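# Home all three axes using the teach pendant

## Task

Use the teach pendant to jog each of the three axes until every one sits at its home mark.

## Robot and tools

Robot: two UR-type arms, left_arm and right_arm, each ending in a 16-motor four-finger hand (left_gripper is a left hand, right_gripper a right hand). Scene frame: origin at table-top height midway between the nominal bases, +x out over the table, +z up, left_arm on the +y side. Bases sit at roughly (-0.064, +0.347, 0) for left_arm and (-0.038, -0.415, 0) for right_arm, nearly unrotated. Each arm reports and takes poses in its own base frame; fixed cameras and the table use the scene frame. Printed positions can be off by a few cm.

Hand point axes (right hand): +z along straight fingers toward the tips, +y out of the palm face, +x across the palm away from the thumb. On the left hand +x points toward the thumb. A mast sticks out at the wrist on the palm side and can strike things.

The 48-number row (used by execute_actions and move), all values in [-1, 1], one row covering both arms:
1-6: left_arm dx, dy, dz, rx, ry, rz. These are offsets, not a pose: they count from that arm's current Hand target, along its base axes, and the turn is about the Hand target position. rx, ry, rz form one rotation vector. Scale: 1.0 = 0.6 m or 180 degrees. All zeros asks for the Hand target again.
7-22: left_gripper goals, absolute, in this order: index_mcp, index_abd, index_pip, index_dip, thumb_cmc, thumb_axl, thumb_mcp, thumb_ipl, middle_mcp, middle_abd, middle_pip, middle_dip, ring_mcp, ring_abd, ring_pip, ring_dip. Each maps linearly between the hinge's two stops. Straight values: _mcp +0.75, _abd 0, _pip +0.58, _dip +0.70, thumb_cmc +0.71, thumb_axl +0.68, thumb_mcp +0.23, thumb_ipl +0.17. Moving toward -1 bends fingers toward the palm and swings the thumb in front of the palm.
23: left current_limit (-1 = 0 mA, +1 = 550 mA, at least 11 mA).
24: left speed (set-point rate (speed+1)/2 of 8.5 rad/s).
25-48: the same 24 numbers for right_arm and right_gripper.
The start values are current_limit +0.4 and speed -0.6. A 0 in a hand slot is a real goal. To leave a hand unchanged, send back its hand_goal, hand_current_limit and hand_speed.

Left hand limit: left_gripper middle_pip cannot be driven beyond +92.4 degrees. Any higher goal is treated as +92.4, and hand_goal shows that value.

Tools:
- execute_actions(actions, cameras): actions is a list of actions. Each action is a table of up to 15 rows, one per 1/30 s step, and a short table repeats its last row. Every row in one action counts from the Hand target at that action's start, so a repeated offset keeps adding. Images return only for an empty list or when cameras are named.
- move(target, speed, blend, stop_force, zero, blocking, cameras): a straight-line path to one row or a list of up to 15 rows. Every row in the list is an offset from the same starting Hand targets. speed is in m/s, 0.002 to 3.6, default 0.25. blend is a corner radius in m. stop_force is 3 to 120 N and ends a path when the wrist senses push against the motion. The whole move is capped at 10 s, and the result adds a 'move:' line (done, off_target, moving, held, fault; limits=paced or held).
- wait(seconds 0-10), stop() to brake a running move, zoom_image(camera, region [x0,y0,x1,y1], at most 504x504 pixels, from the newest image only), zero_wrist_force(arm), read_manual, finished_scene.
- Cameras: cam_head_left, cam_head_right, cam_high, cam_low, cam_left_wrist, cam_right_wrist (each 896x504).

Results: end_effector_position (m) and quat_wxyz in base frame. Hand target is the last commanded pose, with orientation clipped to within 32 degrees of the measured orientation. You also get joint positions and torques, wrist force and torque in the end effector axes plus a peak line, and the per-motor hand_goal, hand_measured, hand_current_ma, hand_state (moving/goal/blocked/overload). A resting hand often stays short of its target. Send the gap as an offset.

Cautions: don't use the pendant keys roughly. Approach slowly, with stop_force, and after contact back off rather than pressing further. About 150 N of outside force, or joint torque at its limit (wrist joints 26 N m), triggers a 10 s arm stop. A motor held at 495 mA or more for 5 s shuts down. Hot motors (MOTOR HOT line, 85 °C) brake the arm. Keep the arms from touching each other; the clearance check is not complete. Don't route paths near an arm's own base. Dropping anything off the table, slamming, or knocking the camera stand costs the task. Thinking time runs robot time. A HAND FAULT line cancels your remaining robot calls in that reply.

Each tool is called after "Request:" as name(argument=value, ...), one argument or row to a line, values as JSON.

## Session

Request:
execute_actions(
  actions=[],
  cameras=["all"],
)

Scene clock: 0.00 s.
left_arm: end_effector_position=(+0.5377, -0.1855, +0.2968) hand_goal=(+0.754, +0.000, +0.576, +0.696, +0.714, +0.678, +0.226, +0.168, +0.754, +0.000, +0.576, +0.696, +0.754, +0.000, +0.576, +0.696) hand_measured=(+0.754, +0.000, +0.576, +0.696, +0.714, +0.678, +0.226, +0.168, +0.754, +0.000, +0.576, +0.696, +0.754, +0.000, +0.576, +0.696) hand_current_ma=(+0, +0, +0, +0, +0, +0, +0, +0, +0, +0, +0, +0, +0, +0, +0, +0) hand_state=(goal, goal, goal, goal, goal, goal, goal, goal, goal, goal, goal, goal, goal, goal, goal, goal) hand_current_limit=0.40 hand_speed=-0.60 end_effector_quat_wxyz=(+0.382, +0.096, +0.866, -0.309) | right_arm: end_effector_position=(+0.9932, +0.0967, +0.1508) hand_goal=(+0.754, +0.000, +0.576, +0.696, +0.714, +0.678, +0.226, +0.168, +0.754, +0.000, +0.576, +0.696, +0.754, +0.000, +0.576, +0.696) hand_measured=(+0.754, +0.000, +0.576, +0.696, +0.714, +0.678, +0.226, +0.168, +0.754, +0.000, +0.576, +0.696, +0.754, +0.000, +0.576, +0.696) hand_current_ma=(+0, +0, +0, +0, +0, +0, +0, +0, +0, +0, +0, +0, +0, +0, +0, +0) hand_state=(goal, goal, goal, goal, goal, goal, goal, goal, goal, goal, goal, goal, goal, goal, goal, goal) hand_current_limit=0.40 hand_speed=-0.60 end_effector_quat_wxyz=(+0.367, +0.435, +0.718, +0.401)
Joint positions: left_arm=[3.199 -1.483 -2.16 -0.238 0.874 -1.611] | right_arm=[-0.133 -0.38 1.054 -3.36 -1.193 -0.375]
Joint velocities: within noise
Joint torques (N m): no reading
Wrist force (N): no reading
Wrist torque (N m): no reading
Wrist force, peak (N): no reading
Hand target: left_arm +0.5377, -0.1855, +0.2968; +0.382, +0.096, +0.866, -0.309 | right_arm +0.9932, +0.0967, +0.1508; +0.367, +0.435, +0.718, +0.401

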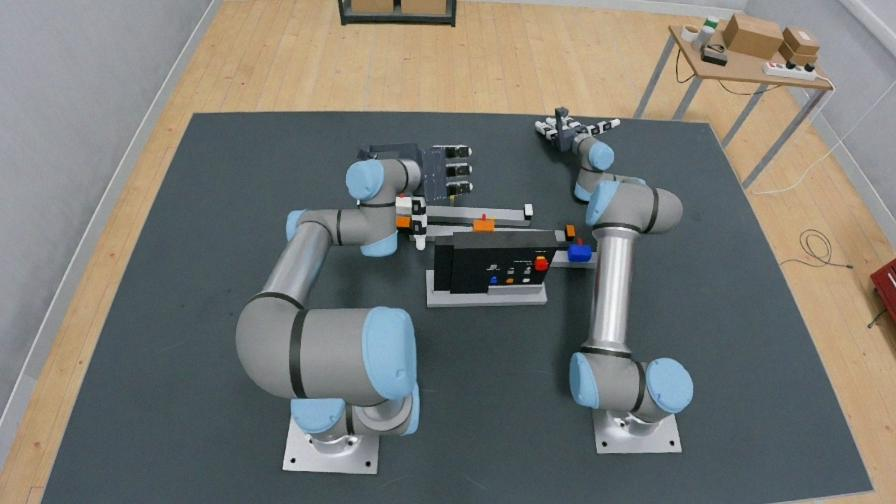

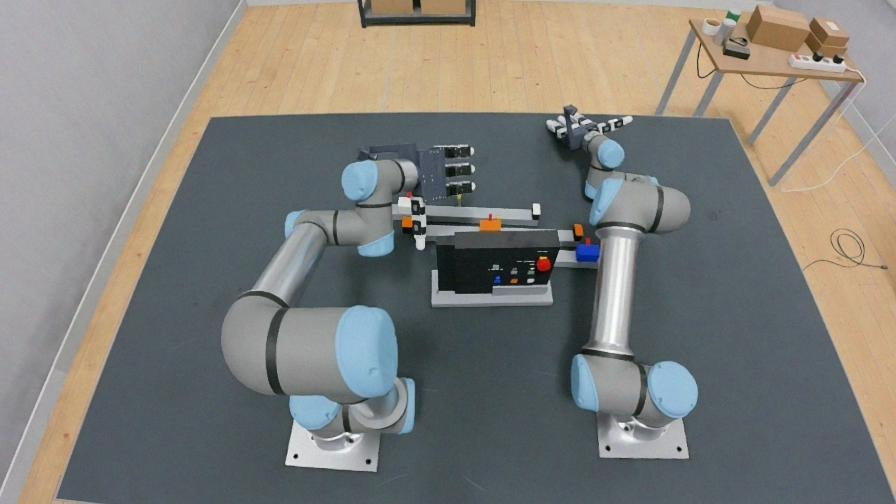

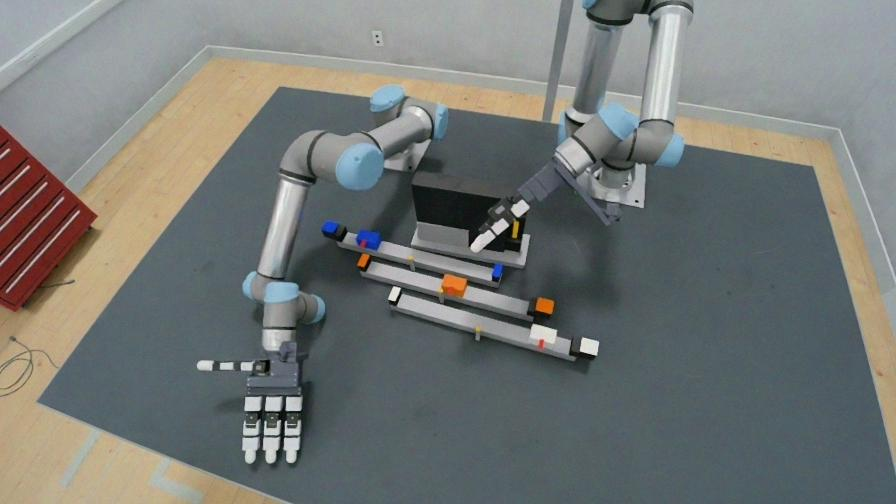

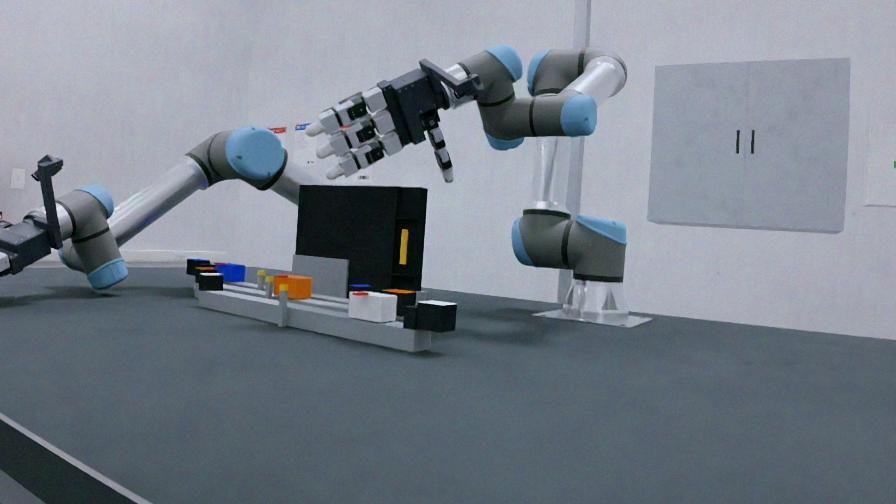

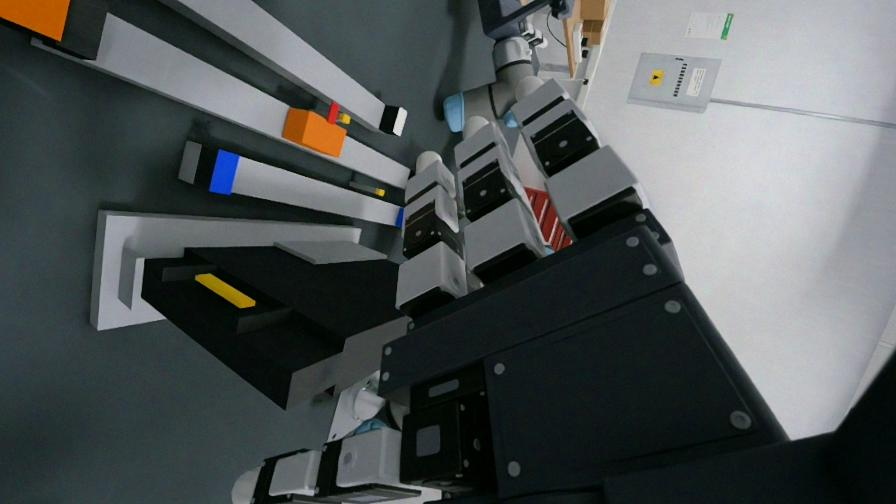

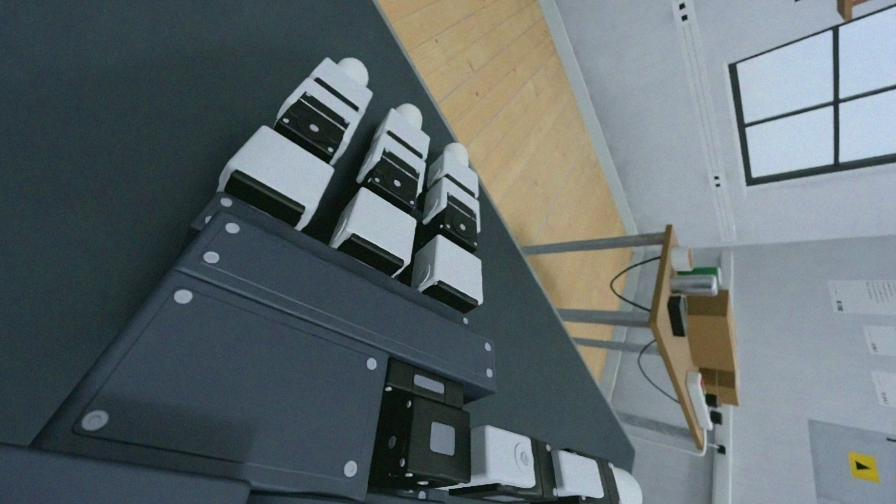

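Request:
zoom_image(
  camera="cam_head_left",
  region=[370, 180, 620, 320],
)

Request:
zoom_image(
  camera="cam_head_right",
  region=[380, 180, 630, 320],
)

Request:
zoom_image(
  camera="cam_high",
  region=[310, 160, 610, 370],
)

Request:
zoom_image(
  camera="cam_low",
  region=[180, 170, 480, 370],
)

Request:
zoom_image(
  camera="cam_left_wrist",
  region=[0, 0, 504, 504],
)

Scaled by 2.016 from the camera's 896x504 image, which has a finer 1280x720 frame.

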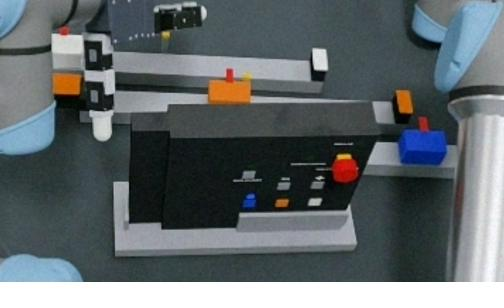

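Scaled by 2.016 from the camera's 896x504 image, which has a finer 1280x720 frame.

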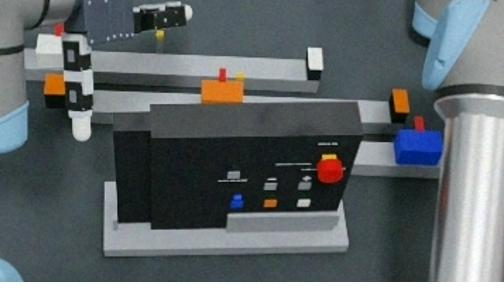

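Scaled by 1.680 from the camera's 896x504 image, which has a finer 1280x720 frame.

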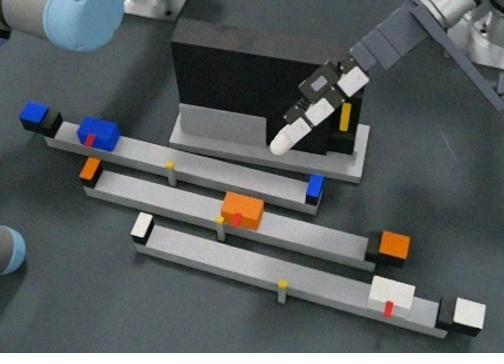

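Scaled by 1.680 from the camera's 896x504 image, which has a finer 1280x720 frame.

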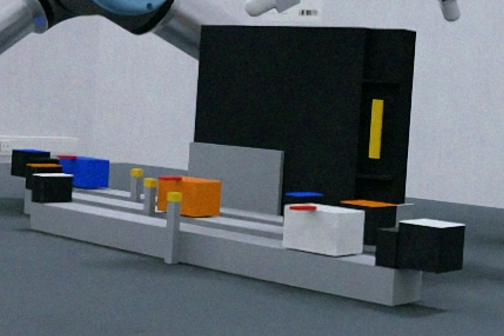

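Scaled by 1.000.

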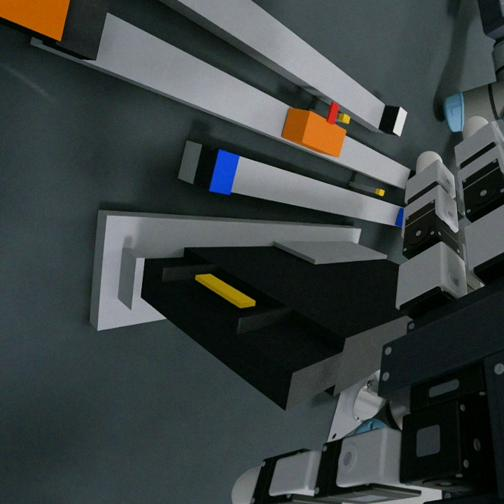

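Request:
zoom_image(
  camera="cam_head_left",
  region=[475, 240, 575, 300],
)

Request:
zoom_image(
  camera="cam_head_right",
  region=[480, 240, 580, 300],
)

Request:
zoom_image(
  camera="cam_low",
  region=[180, 240, 480, 360],
)

Request:
zoom_image(
  camera="cam_low",
  region=[360, 180, 440, 310],
)

Scaled by 5.040 from the camera's 896x504 image, which has a finer 1280x720 frame.

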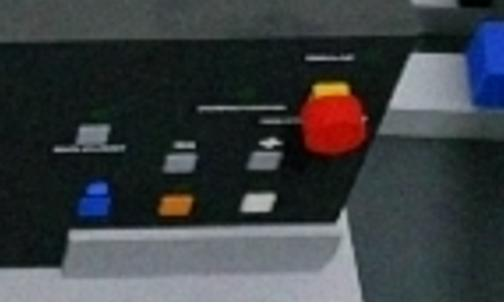

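Scaled by 5.040 from the camera's 896x504 image, which has a finer 1280x720 frame.

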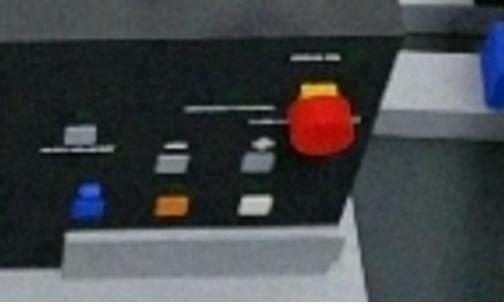

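Scaled by 1.680 from the camera's 896x504 image, which has a finer 1280x720 frame.

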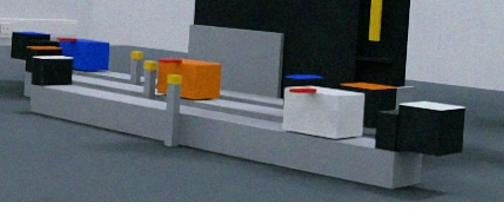

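Scaled by 3.877 from the camera's 896x504 image, which has a finer 1280x720 frame.

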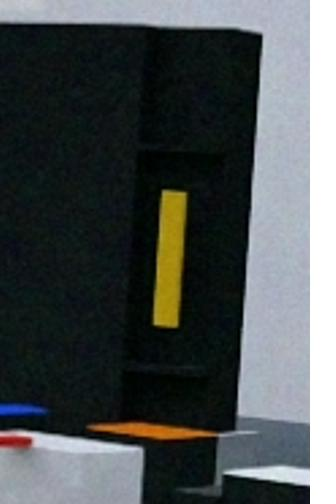

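Request:
move(
  target=[
    [0,0,0,0,0,0,0.754,0,0.576,0.696,0.714,0.678,0.226,0.168,0.754,0,0.576,0.696,0.754,0,0.576,0.696,0.4,-0.6,-0.4053,0.0055,0.582,0,0,0,0.754,0,0.576,0.696,0.714,0.678,0.226,0.168,0.754,0,0.576,0.696,0.754,0,0.576,0.696,0.4,-0.6],
  ],
  speed=0.25,
)

Scene clock: 19.77 s.
left_arm: end_effector_position=(+0.5377, -0.1855, +0.2968) hand_goal=(+0.754, +0.000, +0.576, +0.696, +0.714, +0.678, +0.226, +0.168, +0.754, +0.000, +0.576, +0.696, +0.754, +0.000, +0.576, +0.696) hand_measured=(+0.752, +0.000, +0.576, +0.696, +0.712, +0.678, +0.226, +0.168, +0.750, +0.000, +0.576, +0.696, +0.752, +0.000, +0.576, +0.696) hand_current_ma=(-2, +0, +0, +0, -1, +0, +0, +0, -3, +0, +0, +0, -2, +0, +0, +0) hand_state=(goal, goal, goal, goal, goal, goal, goal, goal, goal, goal, goal, goal, goal, goal, goal, goal) hand_current_limit=0.40 hand_speed=-0.60 end_effector_quat_wxyz=(+0.382, +0.096, +0.866, -0.309) | right_arm: end_effector_position=(+0.7501, +0.1000, +0.4999) hand_goal=(+0.754, +0.000, +0.576, +0.696, +0.714, +0.678, +0.226, +0.168, +0.754, +0.000, +0.576, +0.696, +0.754, +0.000, +0.576, +0.696) hand_measured=(+0.762, +0.000, +0.576, +0.696, +0.720, +0.678, +0.226, +0.168, +0.760, +0.000, +0.576, +0.696, +0.760, +0.000, +0.576, +0.696) hand_current_ma=(+12, +0, +1, +0, +9, -1, +0, +0, +9, +0, +1, +0, +10, +0, +1, +0) hand_state=(goal, goal, goal, goal, goal, goal, goal, goal, goal, goal, goal, goal, goal, goal, goal, goal) hand_current_limit=0.40 hand_speed=-0.60 end_effector_quat_wxyz=(+0.367, +0.435, +0.718, +0.401)
Joint positions: left_arm=[3.199 -1.483 -2.16 -0.238 0.874 -1.611] | right_arm=[-0.191 -1.356 1.757 -3.075 -1.141 -0.403]
Joint torques (N m): left_arm=[-0.5 18.55 22.24 2.8 -0.75 0.25] | right_arm=[-6.81 -46.42 -15.83 -1.01 1.76 -1.36]
Wrist force (N): left_arm=[0.2 0.2 0.0] | right_arm=[0.9 0.2 -0.3]
Wrist torque (N m): left_arm=[0.03 -0.03 0.02] | right_arm=[0.06 -0.15 0.15]
Wrist force, peak (N): left_arm=[-0.1 0.4 -0.3] | right_arm=[1.2 1.4 -1.6]
Hand target: left_arm +0.5377, -0.1855, +0.2968; +0.382, +0.096, +0.866, -0.309 | right_arm +0.7500, +0.1000, +0.5000; +0.367, +0.435, +0.718, +0.401
Off the commanded pose: left_arm 0.000 m, 0 deg | right_arm 0.000 m, 0 deg.
move: done

Request:
move(
  target=[
    [0,0,0,0,0,0,0.754,0,0.576,0.696,0.714,0.678,0.226,0.168,0.754,0,0.576,0.696,0.754,0,0.576,0.696,0.4,-0.6,-0.5,0.0833,0.0833,-0.7367,-0.106,0.4986,0.754,0,0.576,0.696,0.714,0.678,0.226,0.168,0.754,0,0.576,0.696,0.754,0,0.576,0.696,0.4,-0.6],
  ],
  speed=0.25,
  cameras=["cam_head_left", "cam_right_wrist"],
)

Scene clock: 26.50 s.
left_arm: end_effector_position=(+0.5377, -0.1855, +0.2968) hand_goal=(+0.754, +0.000, +0.576, +0.696, +0.714, +0.678, +0.226, +0.168, +0.754, +0.000, +0.576, +0.696, +0.754, +0.000, +0.576, +0.696) hand_measured=(+0.752, +0.000, +0.576, +0.696, +0.712, +0.678, +0.226, +0.168, +0.750, +0.000, +0.576, +0.696, +0.752, +0.000, +0.576, +0.696) hand_current_ma=(-2, +0, +0, +0, -1, +0, +0, +0, -3, +0, +0, +0, -2, +0, +0, +0) hand_state=(goal, goal, goal, goal, goal, goal, goal, goal, goal, goal, goal, goal, goal, goal, goal, goal) hand_current_limit=0.40 hand_speed=-0.60 end_effector_quat_wxyz=(+0.382, +0.096, +0.866, -0.309) | right_arm: end_effector_position=(+0.4500, +0.1500, +0.5500) hand_goal=(+0.754, +0.000, +0.576, +0.696, +0.714, +0.678, +0.226, +0.168, +0.754, +0.000, +0.576, +0.696, +0.754, +0.000, +0.576, +0.696) hand_measured=(+0.748, +0.000, +0.576, +0.696, +0.710, +0.678, +0.226, +0.168, +0.750, +0.000, +0.576, +0.696, +0.748, +0.000, +0.576, +0.696) hand_current_ma=(-10, +0, +1, +0, -6, -1, -1, +0, -7, +0, +0, +0, -8, +0, +1, +0) hand_state=(goal, goal, goal, goal, goal, goal, goal, goal, goal, goal, goal, goal, goal, goal, goal, goal) hand_current_limit=0.40 hand_speed=-0.60 end_effector_quat_wxyz=(-0.277, +0.668, -0.638, +0.265)
Joint positions: left_arm=[3.199 -1.483 -2.16 -0.238 0.874 -1.611] | right_arm=[-0.031 -1.801 1.475 -2.029 -1.517 -3.195]
Joint torques (N m): left_arm=[-0.44 18.65 22.33 2.67 -0.77 0.15] | right_arm=[6.36 -26.7 -16.75 -4.63 -1.24 -1.31]
Wrist force (N): left_arm=[0.0 -0.1 0.0] | right_arm=[1.6 0.8 -0.2]
Wrist torque (N m): left_arm=[-0.02 -0.01 0.01] | right_arm=[0.23 -0.25 0.24]
Wrist force, peak (N): left_arm=[-0.3 0.6 0.0] | right_arm=[1.6 0.5 -0.7]
Hand target: left_arm +0.5377, -0.1855, +0.2968; +0.382, +0.096, +0.866, -0.309 | right_arm +0.4500, +0.1500, +0.5500; -0.277, +0.668, -0.638, +0.265
Off the commanded pose: left_arm 0.000 m, 0 deg | right_arm 0.000 m, 0 deg.
move: done
Images, in order (width x height): cam_head_left 896x504, cam_right_wrist 896x504.

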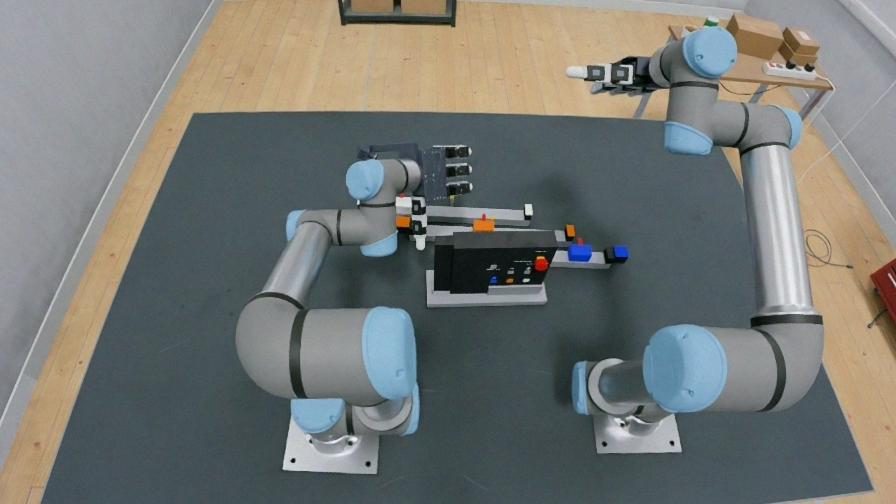

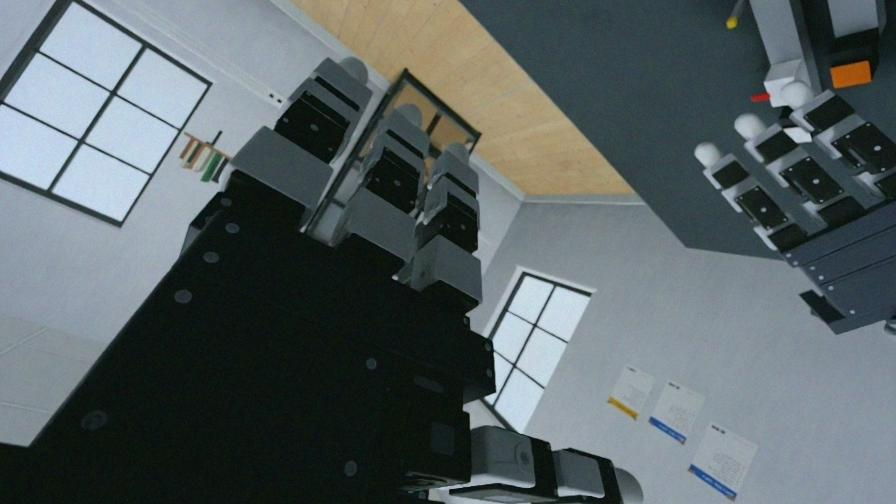

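Request:
move(
  target=[
    [0,0,0,0,0,0,0.754,0,0.576,0.696,0.714,0.678,0.226,0.168,0.754,0,0.576,0.696,0.754,0,0.576,0.696,0.4,-0.6,-0.61,0.2817,-0.1667,0,0,0,0.754,0,0.576,0.696,0.714,0.678,0.226,0.168,0.754,0,0.576,0.696,0.754,0,0.576,0.696,0.4,-0.6],
  ],
  speed=0.2,
  cameras=["cam_head_left", "cam_right_wrist"],
)

Scene clock: 29.63 s.
left_arm: end_effector_position=(+0.5377, -0.1855, +0.2968) hand_goal=(+0.754, +0.000, +0.576, +0.696, +0.714, +0.678, +0.226, +0.168, +0.754, +0.000, +0.576, +0.696, +0.754, +0.000, +0.576, +0.696) hand_measured=(+0.752, +0.000, +0.576, +0.696, +0.712, +0.678, +0.226, +0.168, +0.750, +0.000, +0.576, +0.696, +0.752, +0.000, +0.576, +0.696) hand_current_ma=(-2, +0, +0, +0, -1, +0, +0, +0, -3, +0, +0, +0, -2, +0, +0, +0) hand_state=(goal, goal, goal, goal, goal, goal, goal, goal, goal, goal, goal, goal, goal, goal, goal, goal) hand_current_limit=0.40 hand_speed=-0.60 end_effector_quat_wxyz=(+0.382, +0.096, +0.866, -0.309) | right_arm: end_effector_position=(+0.0840, +0.3190, +0.4500) hand_goal=(+0.754, +0.000, +0.576, +0.696, +0.714, +0.678, +0.226, +0.168, +0.754, +0.000, +0.576, +0.696, +0.754, +0.000, +0.576, +0.696) hand_measured=(+0.748, +0.000, +0.576, +0.696, +0.710, +0.678, +0.224, +0.168, +0.748, +0.000, +0.576, +0.696, +0.748, +0.000, +0.576, +0.696) hand_current_ma=(-11, +0, +0, +0, -6, -1, -1, +0, -8, +0, +0, +0, -10, +0, +0, +0) hand_state=(goal, goal, goal, goal, goal, goal, goal, goal, goal, goal, goal, goal, goal, goal, goal, goal) hand_current_limit=0.40 hand_speed=-0.60 end_effector_quat_wxyz=(-0.277, +0.668, -0.638, +0.265)
Joint positions: left_arm=[3.199 -1.483 -2.16 -0.238 0.874 -1.611] | right_arm=[1.156 -2.088 1.831 -1.731 -2.257 -2.182]
Joint torques (N m): left_arm=[-0.42 17.96 23.04 2.79 -0.7 0.17] | right_arm=[6.75 12.6 -30.44 -1.39 -2.14 1.55]
Wrist force (N): left_arm=[0.0 0.2 0.1] | right_arm=[2.2 1.0 -0.2]
Wrist torque (N m): left_arm=[0.02 0.01 0.00] | right_arm=[0.30 -0.37 0.23]
Wrist force, peak (N): left_arm=[-0.2 0.5 -0.2] | right_arm=[1.5 2.3 -0.8]
Hand target: left_arm +0.5377, -0.1855, +0.2968; +0.382, +0.096, +0.866, -0.309 | right_arm +0.0840, +0.3190, +0.4500; -0.277, +0.668, -0.638, +0.265
Off the commanded pose: left_arm 0.000 m, 0 deg | right_arm 0.000 m, 0 deg.
move: done
Images, in order (width x height): cam_head_left 896x504, cam_right_wrist 896x504.

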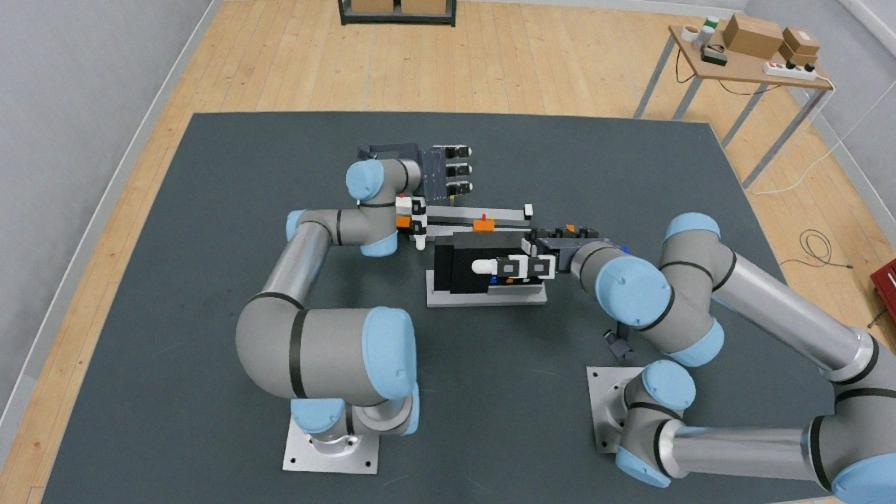

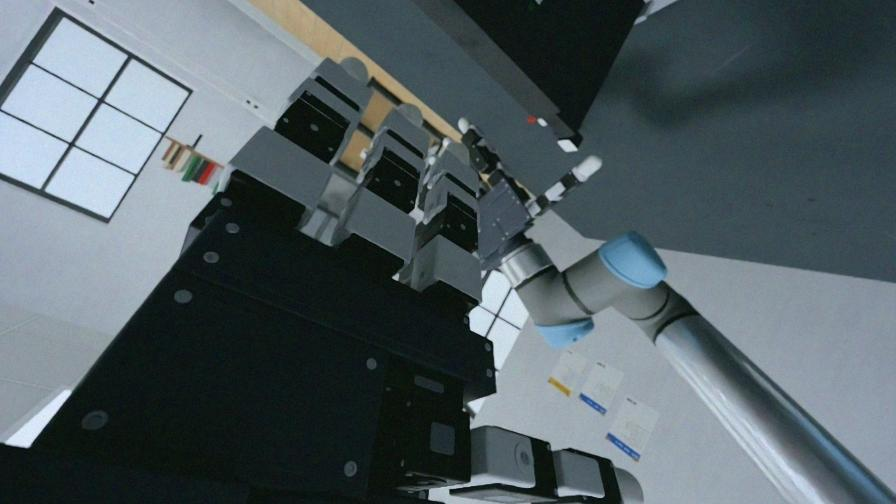

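Request:
move(
  target=[
    [0,0,0,0,0,0,0.754,0,0.576,0.696,0.714,0.678,0.226,0.168,0.754,0,0.576,0.696,0.754,0,0.576,0.696,0.4,-0.6,0,0,-0.333,0,0,0,0.95,0,0.93,0.93,0.714,0.678,0.226,0.168,0.95,0,0.93,0.93,0.95,0,0.93,0.93,0.4,-0.6],
  ],
  speed=0.2,
  cameras=["cam_head_left", "cam_right_wrist", "cam_left_wrist"],
)

Scene clock: 32.83 s.
left_arm: end_effector_position=(+0.5377, -0.1855, +0.2968) hand_goal=(+0.754, +0.000, +0.576, +0.696, +0.714, +0.678, +0.226, +0.168, +0.754, +0.000, +0.576, +0.696, +0.754, +0.000, +0.576, +0.696) hand_measured=(+0.752, +0.000, +0.576, +0.696, +0.712, +0.678, +0.226, +0.168, +0.750, +0.000, +0.576, +0.696, +0.752, +0.000, +0.576, +0.696) hand_current_ma=(-2, +0, +0, +0, -1, +0, +0, +0, -3, +0, +0, +0, -2, +0, +0, +0) hand_state=(goal, goal, goal, goal, goal, goal, goal, goal, goal, goal, goal, goal, goal, goal, goal, goal) hand_current_limit=0.40 hand_speed=-0.60 end_effector_quat_wxyz=(+0.382, +0.096, +0.866, -0.309) | right_arm: end_effector_position=(+0.0840, +0.3190, +0.2502) hand_goal=(+0.950, +0.000, +0.930, +0.930, +0.714, +0.678, +0.226, +0.168, +0.950, +0.000, +0.930, +0.930, +0.950, +0.000, +0.930, +0.930) hand_measured=(+0.928, +0.000, +0.922, +0.926, +0.710, +0.678, +0.224, +0.168, +0.932, +0.000, +0.922, +0.926, +0.930, +0.000, +0.922, +0.926) hand_current_ma=(-48, +0, -13, -4, -7, -1, -2, +0, -36, +0, -10, -3, -43, +0, -11, -4) hand_state=(blocked, goal, goal, goal, goal, goal, goal, goal, goal, goal, goal, goal, goal, goal, goal, goal) hand_current_limit=0.40 hand_speed=-0.60 end_effector_quat_wxyz=(-0.277, +0.668, -0.638, +0.265)
Joint positions: left_arm=[3.199 -1.483 -2.16 -0.238 0.874 -1.611] | right_arm=[1.156 -2.089 2.346 -2.246 -2.257 -2.182]
Joint torques (N m): left_arm=[0.24 18.4 23.24 2.58 -0.72 -0.02] | right_arm=[-7.09 12.5 -17.28 -4.62 0.4 -1.28]
Wrist force (N): left_arm=[-0.1 0.1 -0.2] | right_arm=[1.9 0.8 -0.3]
Wrist torque (N m): left_arm=[0.03 0.01 -0.01] | right_arm=[0.20 -0.31 0.27]
Wrist force, peak (N): left_arm=[-0.4 0.3 -0.3] | right_arm=[2.6 1.2 -0.6]
Hand target: left_arm +0.5377, -0.1855, +0.2968; +0.382, +0.096, +0.866, -0.309 | right_arm +0.0840, +0.3190, +0.2502; -0.277, +0.668, -0.638, +0.265
Off the commanded pose: left_arm 0.000 m, 0 deg | right_arm 0.000 m, 0 deg.
move: done
Images, in order (width x height): cam_head_left 896x504, cam_left_wrist 896x504, cam_right_wrist 896x504.

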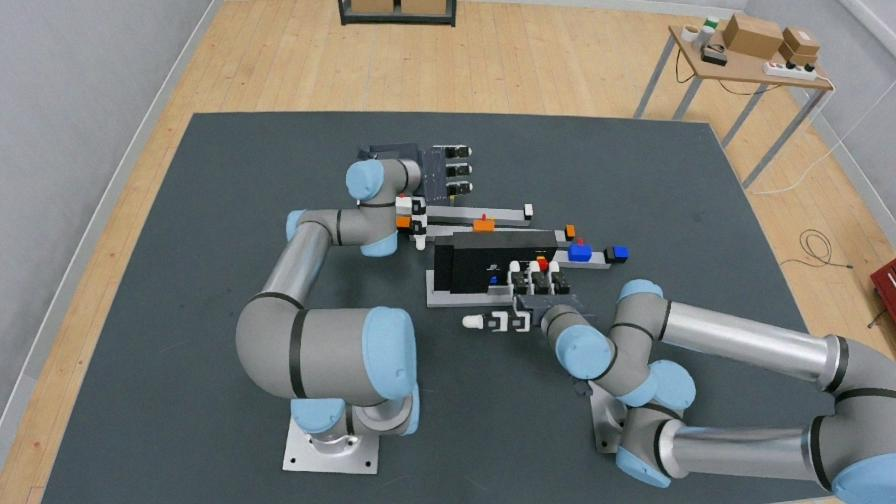

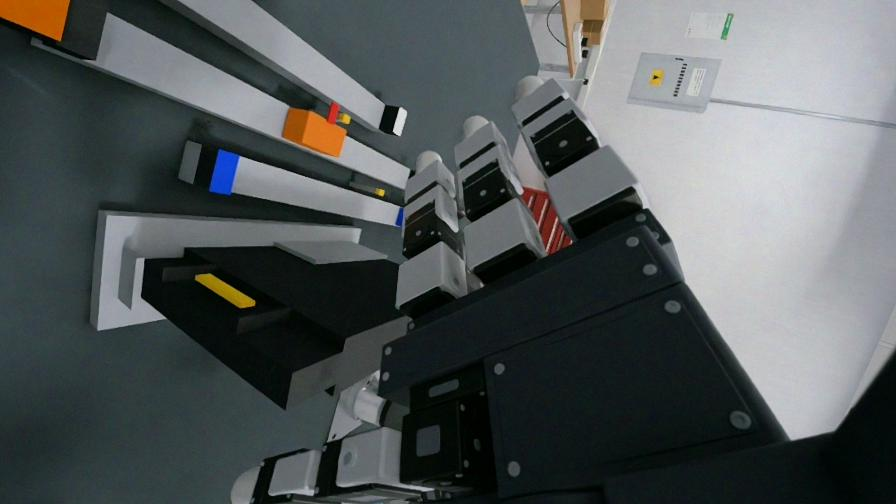

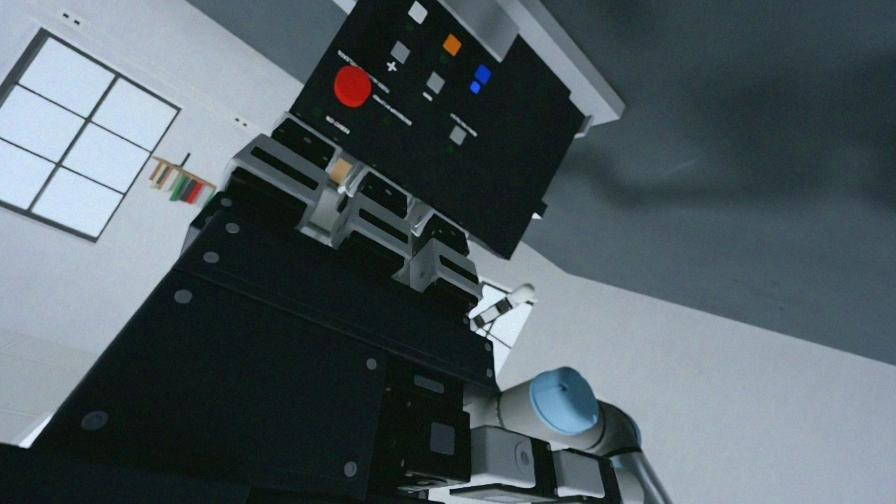

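Now I can see the panel. Zoom in.

Request:
zoom_image(
  camera="cam_right_wrist",
  region=[290, 0, 542, 200],
)

Request:
zoom_image(
  camera="cam_right_wrist",
  region=[300, 0, 500, 160],
)

Request:
zoom_image(
  camera="cam_right_wrist",
  region=[310, 50, 430, 146],
)

Request:
zoom_image(
  camera="cam_right_wrist",
  region=[400, 50, 520, 146],
)

Scaled by 2.000 from the camera's 896x504 image, which has a finer 1280x720 frame.

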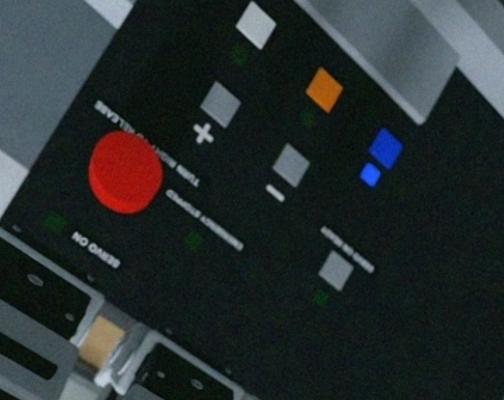

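Scaled by 2.520 from the camera's 896x504 image, which has a finer 1280x720 frame.

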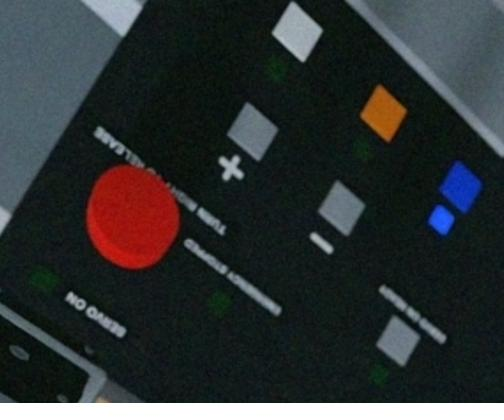

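Scaled by 4.200 from the camera's 896x504 image, which has a finer 1280x720 frame.

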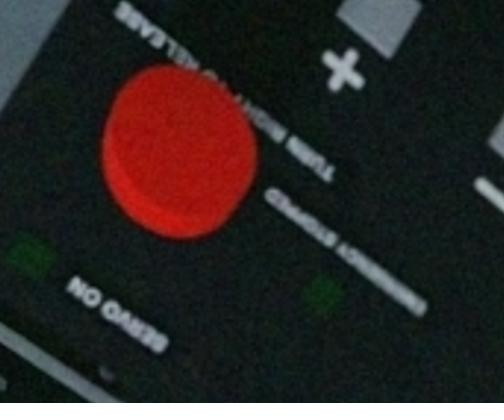

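Scaled by 4.200 from the camera's 896x504 image, which has a finer 1280x720 frame.

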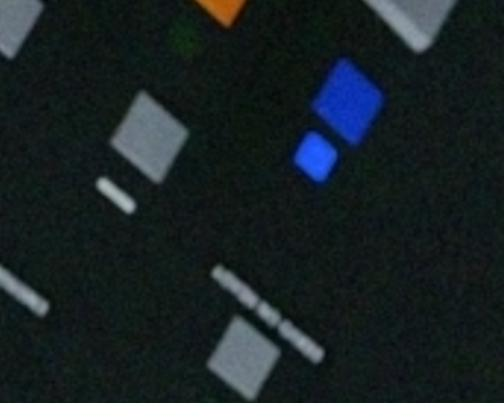

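Request:
zoom_image(
  camera="cam_left_wrist",
  region=[80, 190, 430, 420],
)

Request:
zoom_image(
  camera="cam_left_wrist",
  region=[130, 230, 300, 350],
)

Scaled by 1.440 from the camera's 896x504 image, which has a finer 1280x720 frame.

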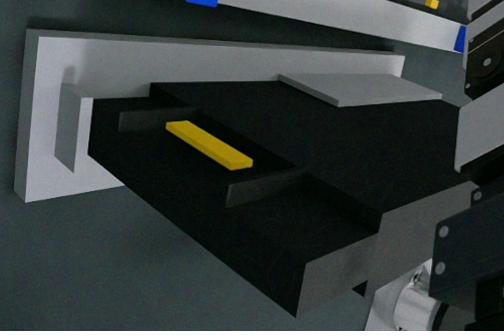

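Scaled by 2.965 from the camera's 896x504 image, which has a finer 1280x720 frame.

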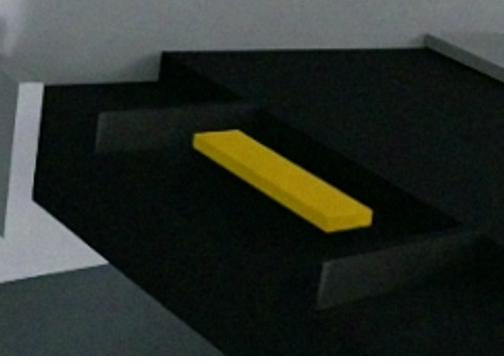

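Request:
move(
  target=[
    [0,0,0,0,0,0,0.754,0,0.576,0.696,0.714,0.678,0.226,0.168,0.754,0,0.576,0.696,0.754,0,0.576,0.696,0.4,-0.6,0,0,0,0,0,0,0.754,0,0.576,0.696,0.714,0.678,0.226,0.168,-0.479,0,-0.81,0.26,-0.479,0,-0.81,0.26,0.4,-0.6],
    [0,0,0,0,0,0,0.754,0,0.576,0.696,0.714,0.678,0.226,0.168,0.754,0,0.576,0.696,0.754,0,0.576,0.696,0.4,-0.6,0.0682,-0.0303,-0.0503,0,0,0,0.754,0,0.576,0.696,0.714,0.678,0.226,0.168,-0.479,0,-0.81,0.26,-0.479,0,-0.81,0.26,0.4,-0.6],
  ],
  speed=0.1,
  cameras=["cam_head_left", "cam_right_wrist", "cam_left_wrist"],
)

Scene clock: 46.87 s.
left_arm: end_effector_position=(+0.5377, -0.1855, +0.2968) hand_goal=(+0.754, +0.000, +0.576, +0.696, +0.714, +0.678, +0.226, +0.168, +0.754, +0.000, +0.576, +0.696, +0.754, +0.000, +0.576, +0.696) hand_measured=(+0.752, +0.000, +0.576, +0.696, +0.712, +0.678, +0.226, +0.168, +0.750, +0.000, +0.576, +0.696, +0.752, +0.000, +0.576, +0.696) hand_current_ma=(-2, +0, +0, +0, -1, +0, +0, +0, -3, +0, +0, +0, -2, +0, +0, +0) hand_state=(goal, goal, goal, goal, goal, goal, goal, goal, goal, goal, goal, goal, goal, goal, goal, goal) hand_current_limit=0.40 hand_speed=-0.60 end_effector_quat_wxyz=(+0.382, +0.096, +0.866, -0.309) | right_arm: end_effector_position=(+0.1249, +0.3008, +0.2200) hand_goal=(+0.754, +0.000, +0.576, +0.696, +0.714, +0.678, +0.226, +0.168, -0.478, +0.000, -0.810, +0.260, -0.478, +0.000, -0.810, +0.260) hand_measured=(+0.746, +0.000, +0.576, +0.698, +0.710, +0.678, +0.224, +0.168, -0.466, +0.000, -0.804, +0.262, -0.464, +0.000, -0.804, +0.262) hand_current_ma=(-11, +0, +0, +2, -7, -1, -2, +0, +25, +0, +8, +3, +30, +0, +8, +3) hand_state=(goal, goal, goal, goal, goal, goal, goal, goal, goal, goal, goal, goal, goal, goal, goal, goal) hand_current_limit=0.40 hand_speed=-0.60 end_effector_quat_wxyz=(-0.277, +0.668, -0.638, +0.265)
Joint positions: left_arm=[3.199 -1.483 -2.16 -0.238 0.874 -1.611] | right_arm=[0.977 -2.094 2.457 -2.472 -2.175 -2.381]
Joint torques (N m): left_arm=[-0.19 17.79 23.07 2.68 -0.61 0.03] | right_arm=[-6.54 13.08 -16.42 -4.3 0.74 -1.33]
Wrist force (N): left_arm=[-0.1 0.1 0.0] | right_arm=[2.4 1.1 0.3]
Wrist torque (N m): left_arm=[0.01 0.01 0.00] | right_arm=[0.43 -0.38 0.34]
Wrist force, peak (N): left_arm=[0.1 0.4 -0.3] | right_arm=[2.6 1.2 0.2]
Hand target: left_arm +0.5377, -0.1855, +0.2968; +0.382, +0.096, +0.866, -0.309 | right_arm +0.1249, +0.3008, +0.2200; -0.277, +0.668, -0.638, +0.265
Off the commanded pose: left_arm 0.000 m, 0 deg | right_arm 0.000 m, 0 deg.
move: done
Images, in order (width x height): cam_head_left 896x504, cam_left_wrist 896x504, cam_right_wrist 896x504.

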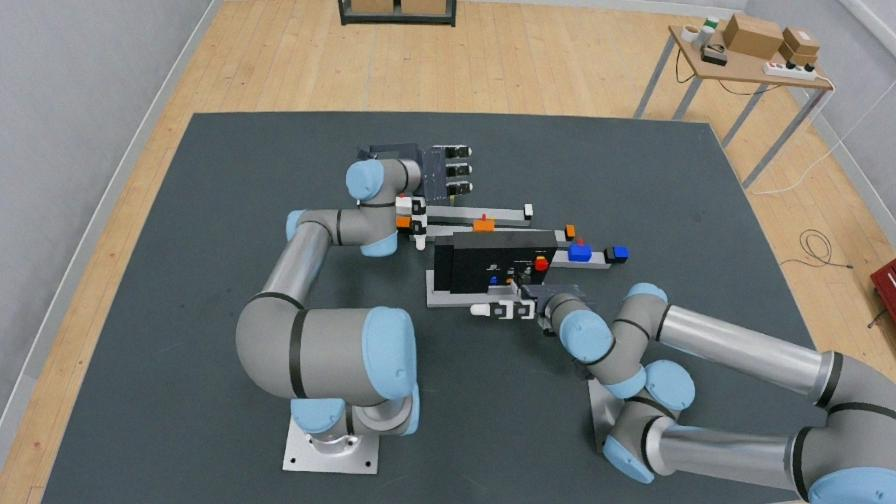

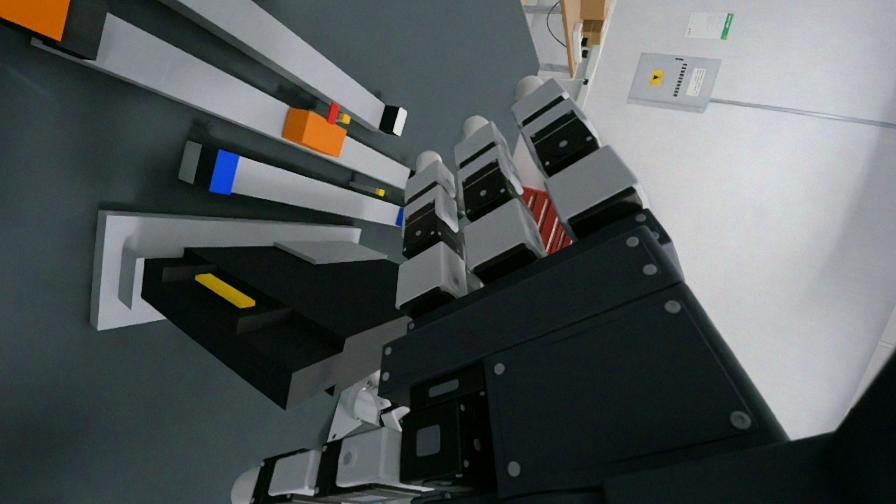

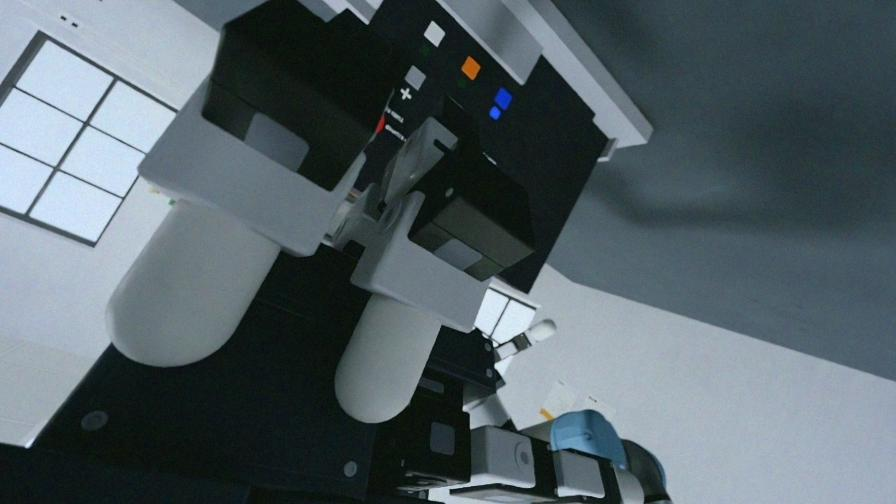

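Request:
move(
  target=[
    [0,0,0,0,0,0,0.754,0,0.576,0.696,0.714,0.678,0.226,0.168,0.754,0,0.576,0.696,0.754,0,0.576,0.696,0.4,-0.6,-0.0422,0.1983,-0.0333,0,0,0,0.754,0,0.576,0.696,0.714,0.678,0.226,0.168,-0.479,0,-0.81,0.26,-0.479,0,-0.81,0.26,0.4,-0.6],
    [0,0,0,0,0,0,0.754,0,0.576,0.696,0.714,0.678,0.226,0.168,0.754,0,0.576,0.696,0.754,0,0.576,0.696,0.4,-0.6,-0.0422,0.1983,-0.0333,0,0,0,-0.479,0,-0.81,0.26,0.714,0.678,0.226,0.168,-0.479,0,-0.81,0.26,0.754,0,0.576,0.696,0.4,-0.6],
  ],
  speed=0.1,
  cameras=["cam_head_left", "cam_right_wrist"],
)

Scene clock: 51.30 s.
left_arm: end_effector_position=(+0.5377, -0.1855, +0.2968) hand_goal=(+0.754, +0.000, +0.576, +0.696, +0.714, +0.678, +0.226, +0.168, +0.754, +0.000, +0.576, +0.696, +0.754, +0.000, +0.576, +0.696) hand_measured=(+0.752, +0.000, +0.576, +0.696, +0.712, +0.678, +0.226, +0.168, +0.750, +0.000, +0.576, +0.696, +0.752, +0.000, +0.576, +0.696) hand_current_ma=(-2, +0, +0, +0, -1, +0, +0, +0, -3, +0, +0, +0, -2, +0, +0, +0) hand_state=(goal, goal, goal, goal, goal, goal, goal, goal, goal, goal, goal, goal, goal, goal, goal, goal) hand_current_limit=0.40 hand_speed=-0.60 end_effector_quat_wxyz=(+0.382, +0.096, +0.866, -0.309) | right_arm: end_effector_position=(+0.0996, +0.4198, +0.2000) hand_goal=(-0.478, +0.000, -0.810, +0.260, +0.714, +0.678, +0.226, +0.168, -0.478, +0.000, -0.810, +0.260, +0.754, +0.000, +0.576, +0.696) hand_measured=(-0.462, +0.000, -0.798, +0.262, +0.710, +0.678, +0.224, +0.168, -0.466, +0.000, -0.804, +0.262, +0.738, +0.000, +0.570, +0.694) hand_current_ma=(+33, +0, +19, +3, -7, -1, -2, +0, +25, +0, +8, +3, -34, +0, -9, -2) hand_state=(goal, goal, goal, goal, goal, goal, goal, goal, goal, goal, goal, goal, goal, goal, goal, goal) hand_current_limit=0.40 hand_speed=-0.60 end_effector_quat_wxyz=(-0.277, +0.668, -0.638, +0.265)
Joint positions: left_arm=[3.199 -1.483 -2.16 -0.238 0.874 -1.611] | right_arm=[1.228 -1.722 2.244 -2.455 -2.285 -2.095]
Joint torques (N m): left_arm=[-0.46 18.38 22.99 2.62 -0.73 0.18] | right_arm=[6.89 -1.96 -27.5 -1.36 -2.22 1.63]
Wrist force (N): left_arm=[0.1 0.1 -0.1] | right_arm=[1.7 0.8 -0.2]
Wrist torque (N m): left_arm=[0.02 -0.01 0.01] | right_arm=[0.42 -0.25 0.19]
Wrist force, peak (N): left_arm=[-0.1 0.2 -0.5] | right_arm=[3.1 0.8 0.4]
Hand target: left_arm +0.5377, -0.1855, +0.2968; +0.382, +0.096, +0.866, -0.309 | right_arm +0.0996, +0.4198, +0.2000; -0.277, +0.668, -0.638, +0.265
Off the commanded pose: left_arm 0.000 m, 0 deg | right_arm 0.000 m, 0 deg.
move: done
Images, in order (width x height): cam_head_left 896x504, cam_right_wrist 896x504.

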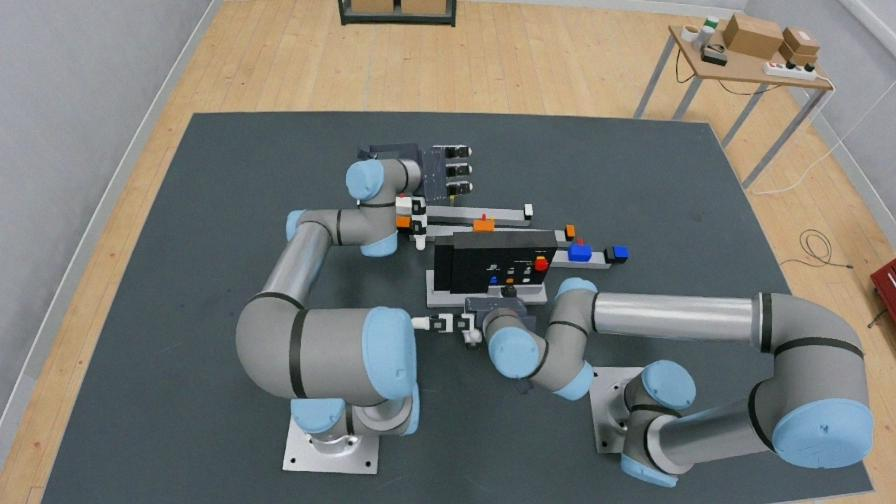

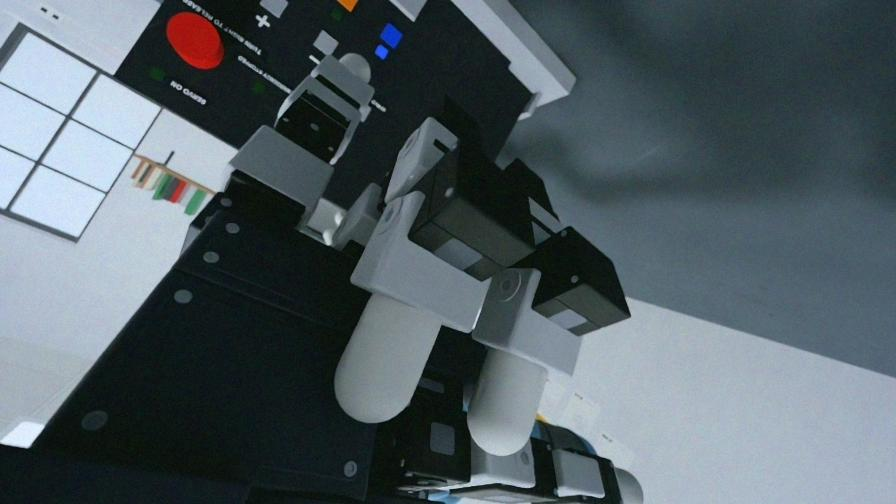

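Request:
zoom_image(
  camera="cam_right_wrist",
  region=[120, 0, 420, 170],
)

Request:
zoom_image(
  camera="cam_right_wrist",
  region=[140, 0, 300, 110],
)

Request:
zoom_image(
  camera="cam_right_wrist",
  region=[300, 0, 460, 120],
)

Scaled by 1.680 from the camera's 896x504 image, which has a finer 1280x720 frame.

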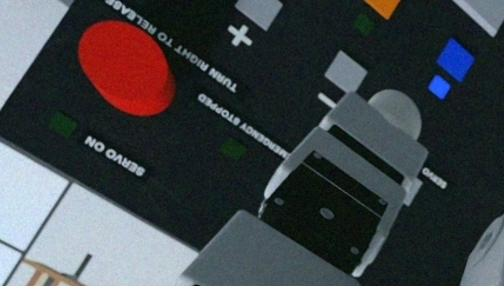

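Scaled by 3.150 from the camera's 896x504 image, which has a finer 1280x720 frame.

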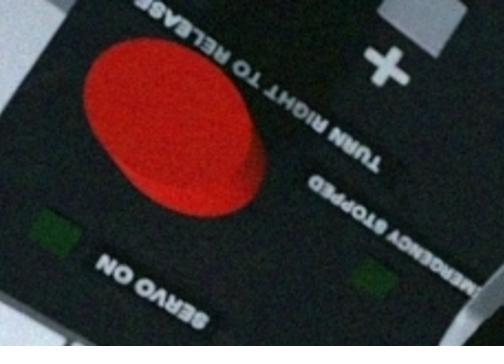

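Scaled by 3.150 from the camera's 896x504 image, which has a finer 1280x720 frame.

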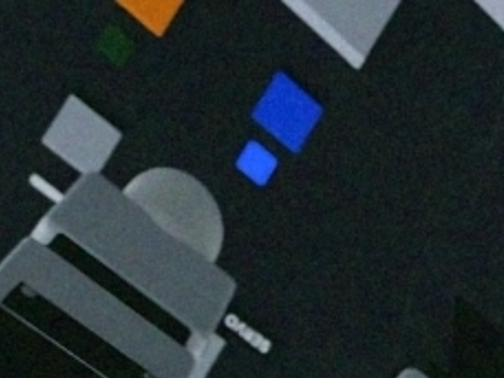

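Request:
zoom_image(
  camera="cam_head_left",
  region=[480, 240, 580, 300],
)

Request:
zoom_image(
  camera="cam_head_left",
  region=[520, 245, 570, 280],
)

Scaled by 5.040 from the camera's 896x504 image, which has a finer 1280x720 frame.

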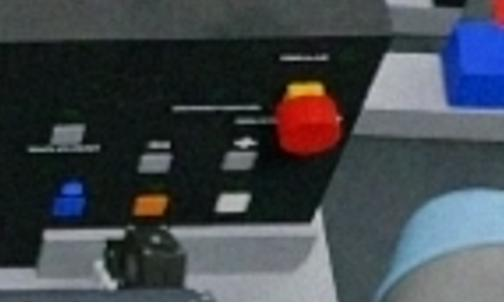

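Scaled by 10.080 from the camera's 896x504 image, which has a finer 1280x720 frame.

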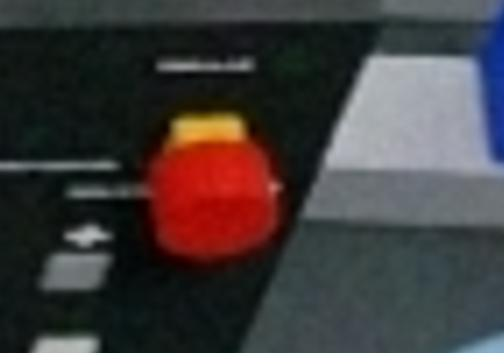

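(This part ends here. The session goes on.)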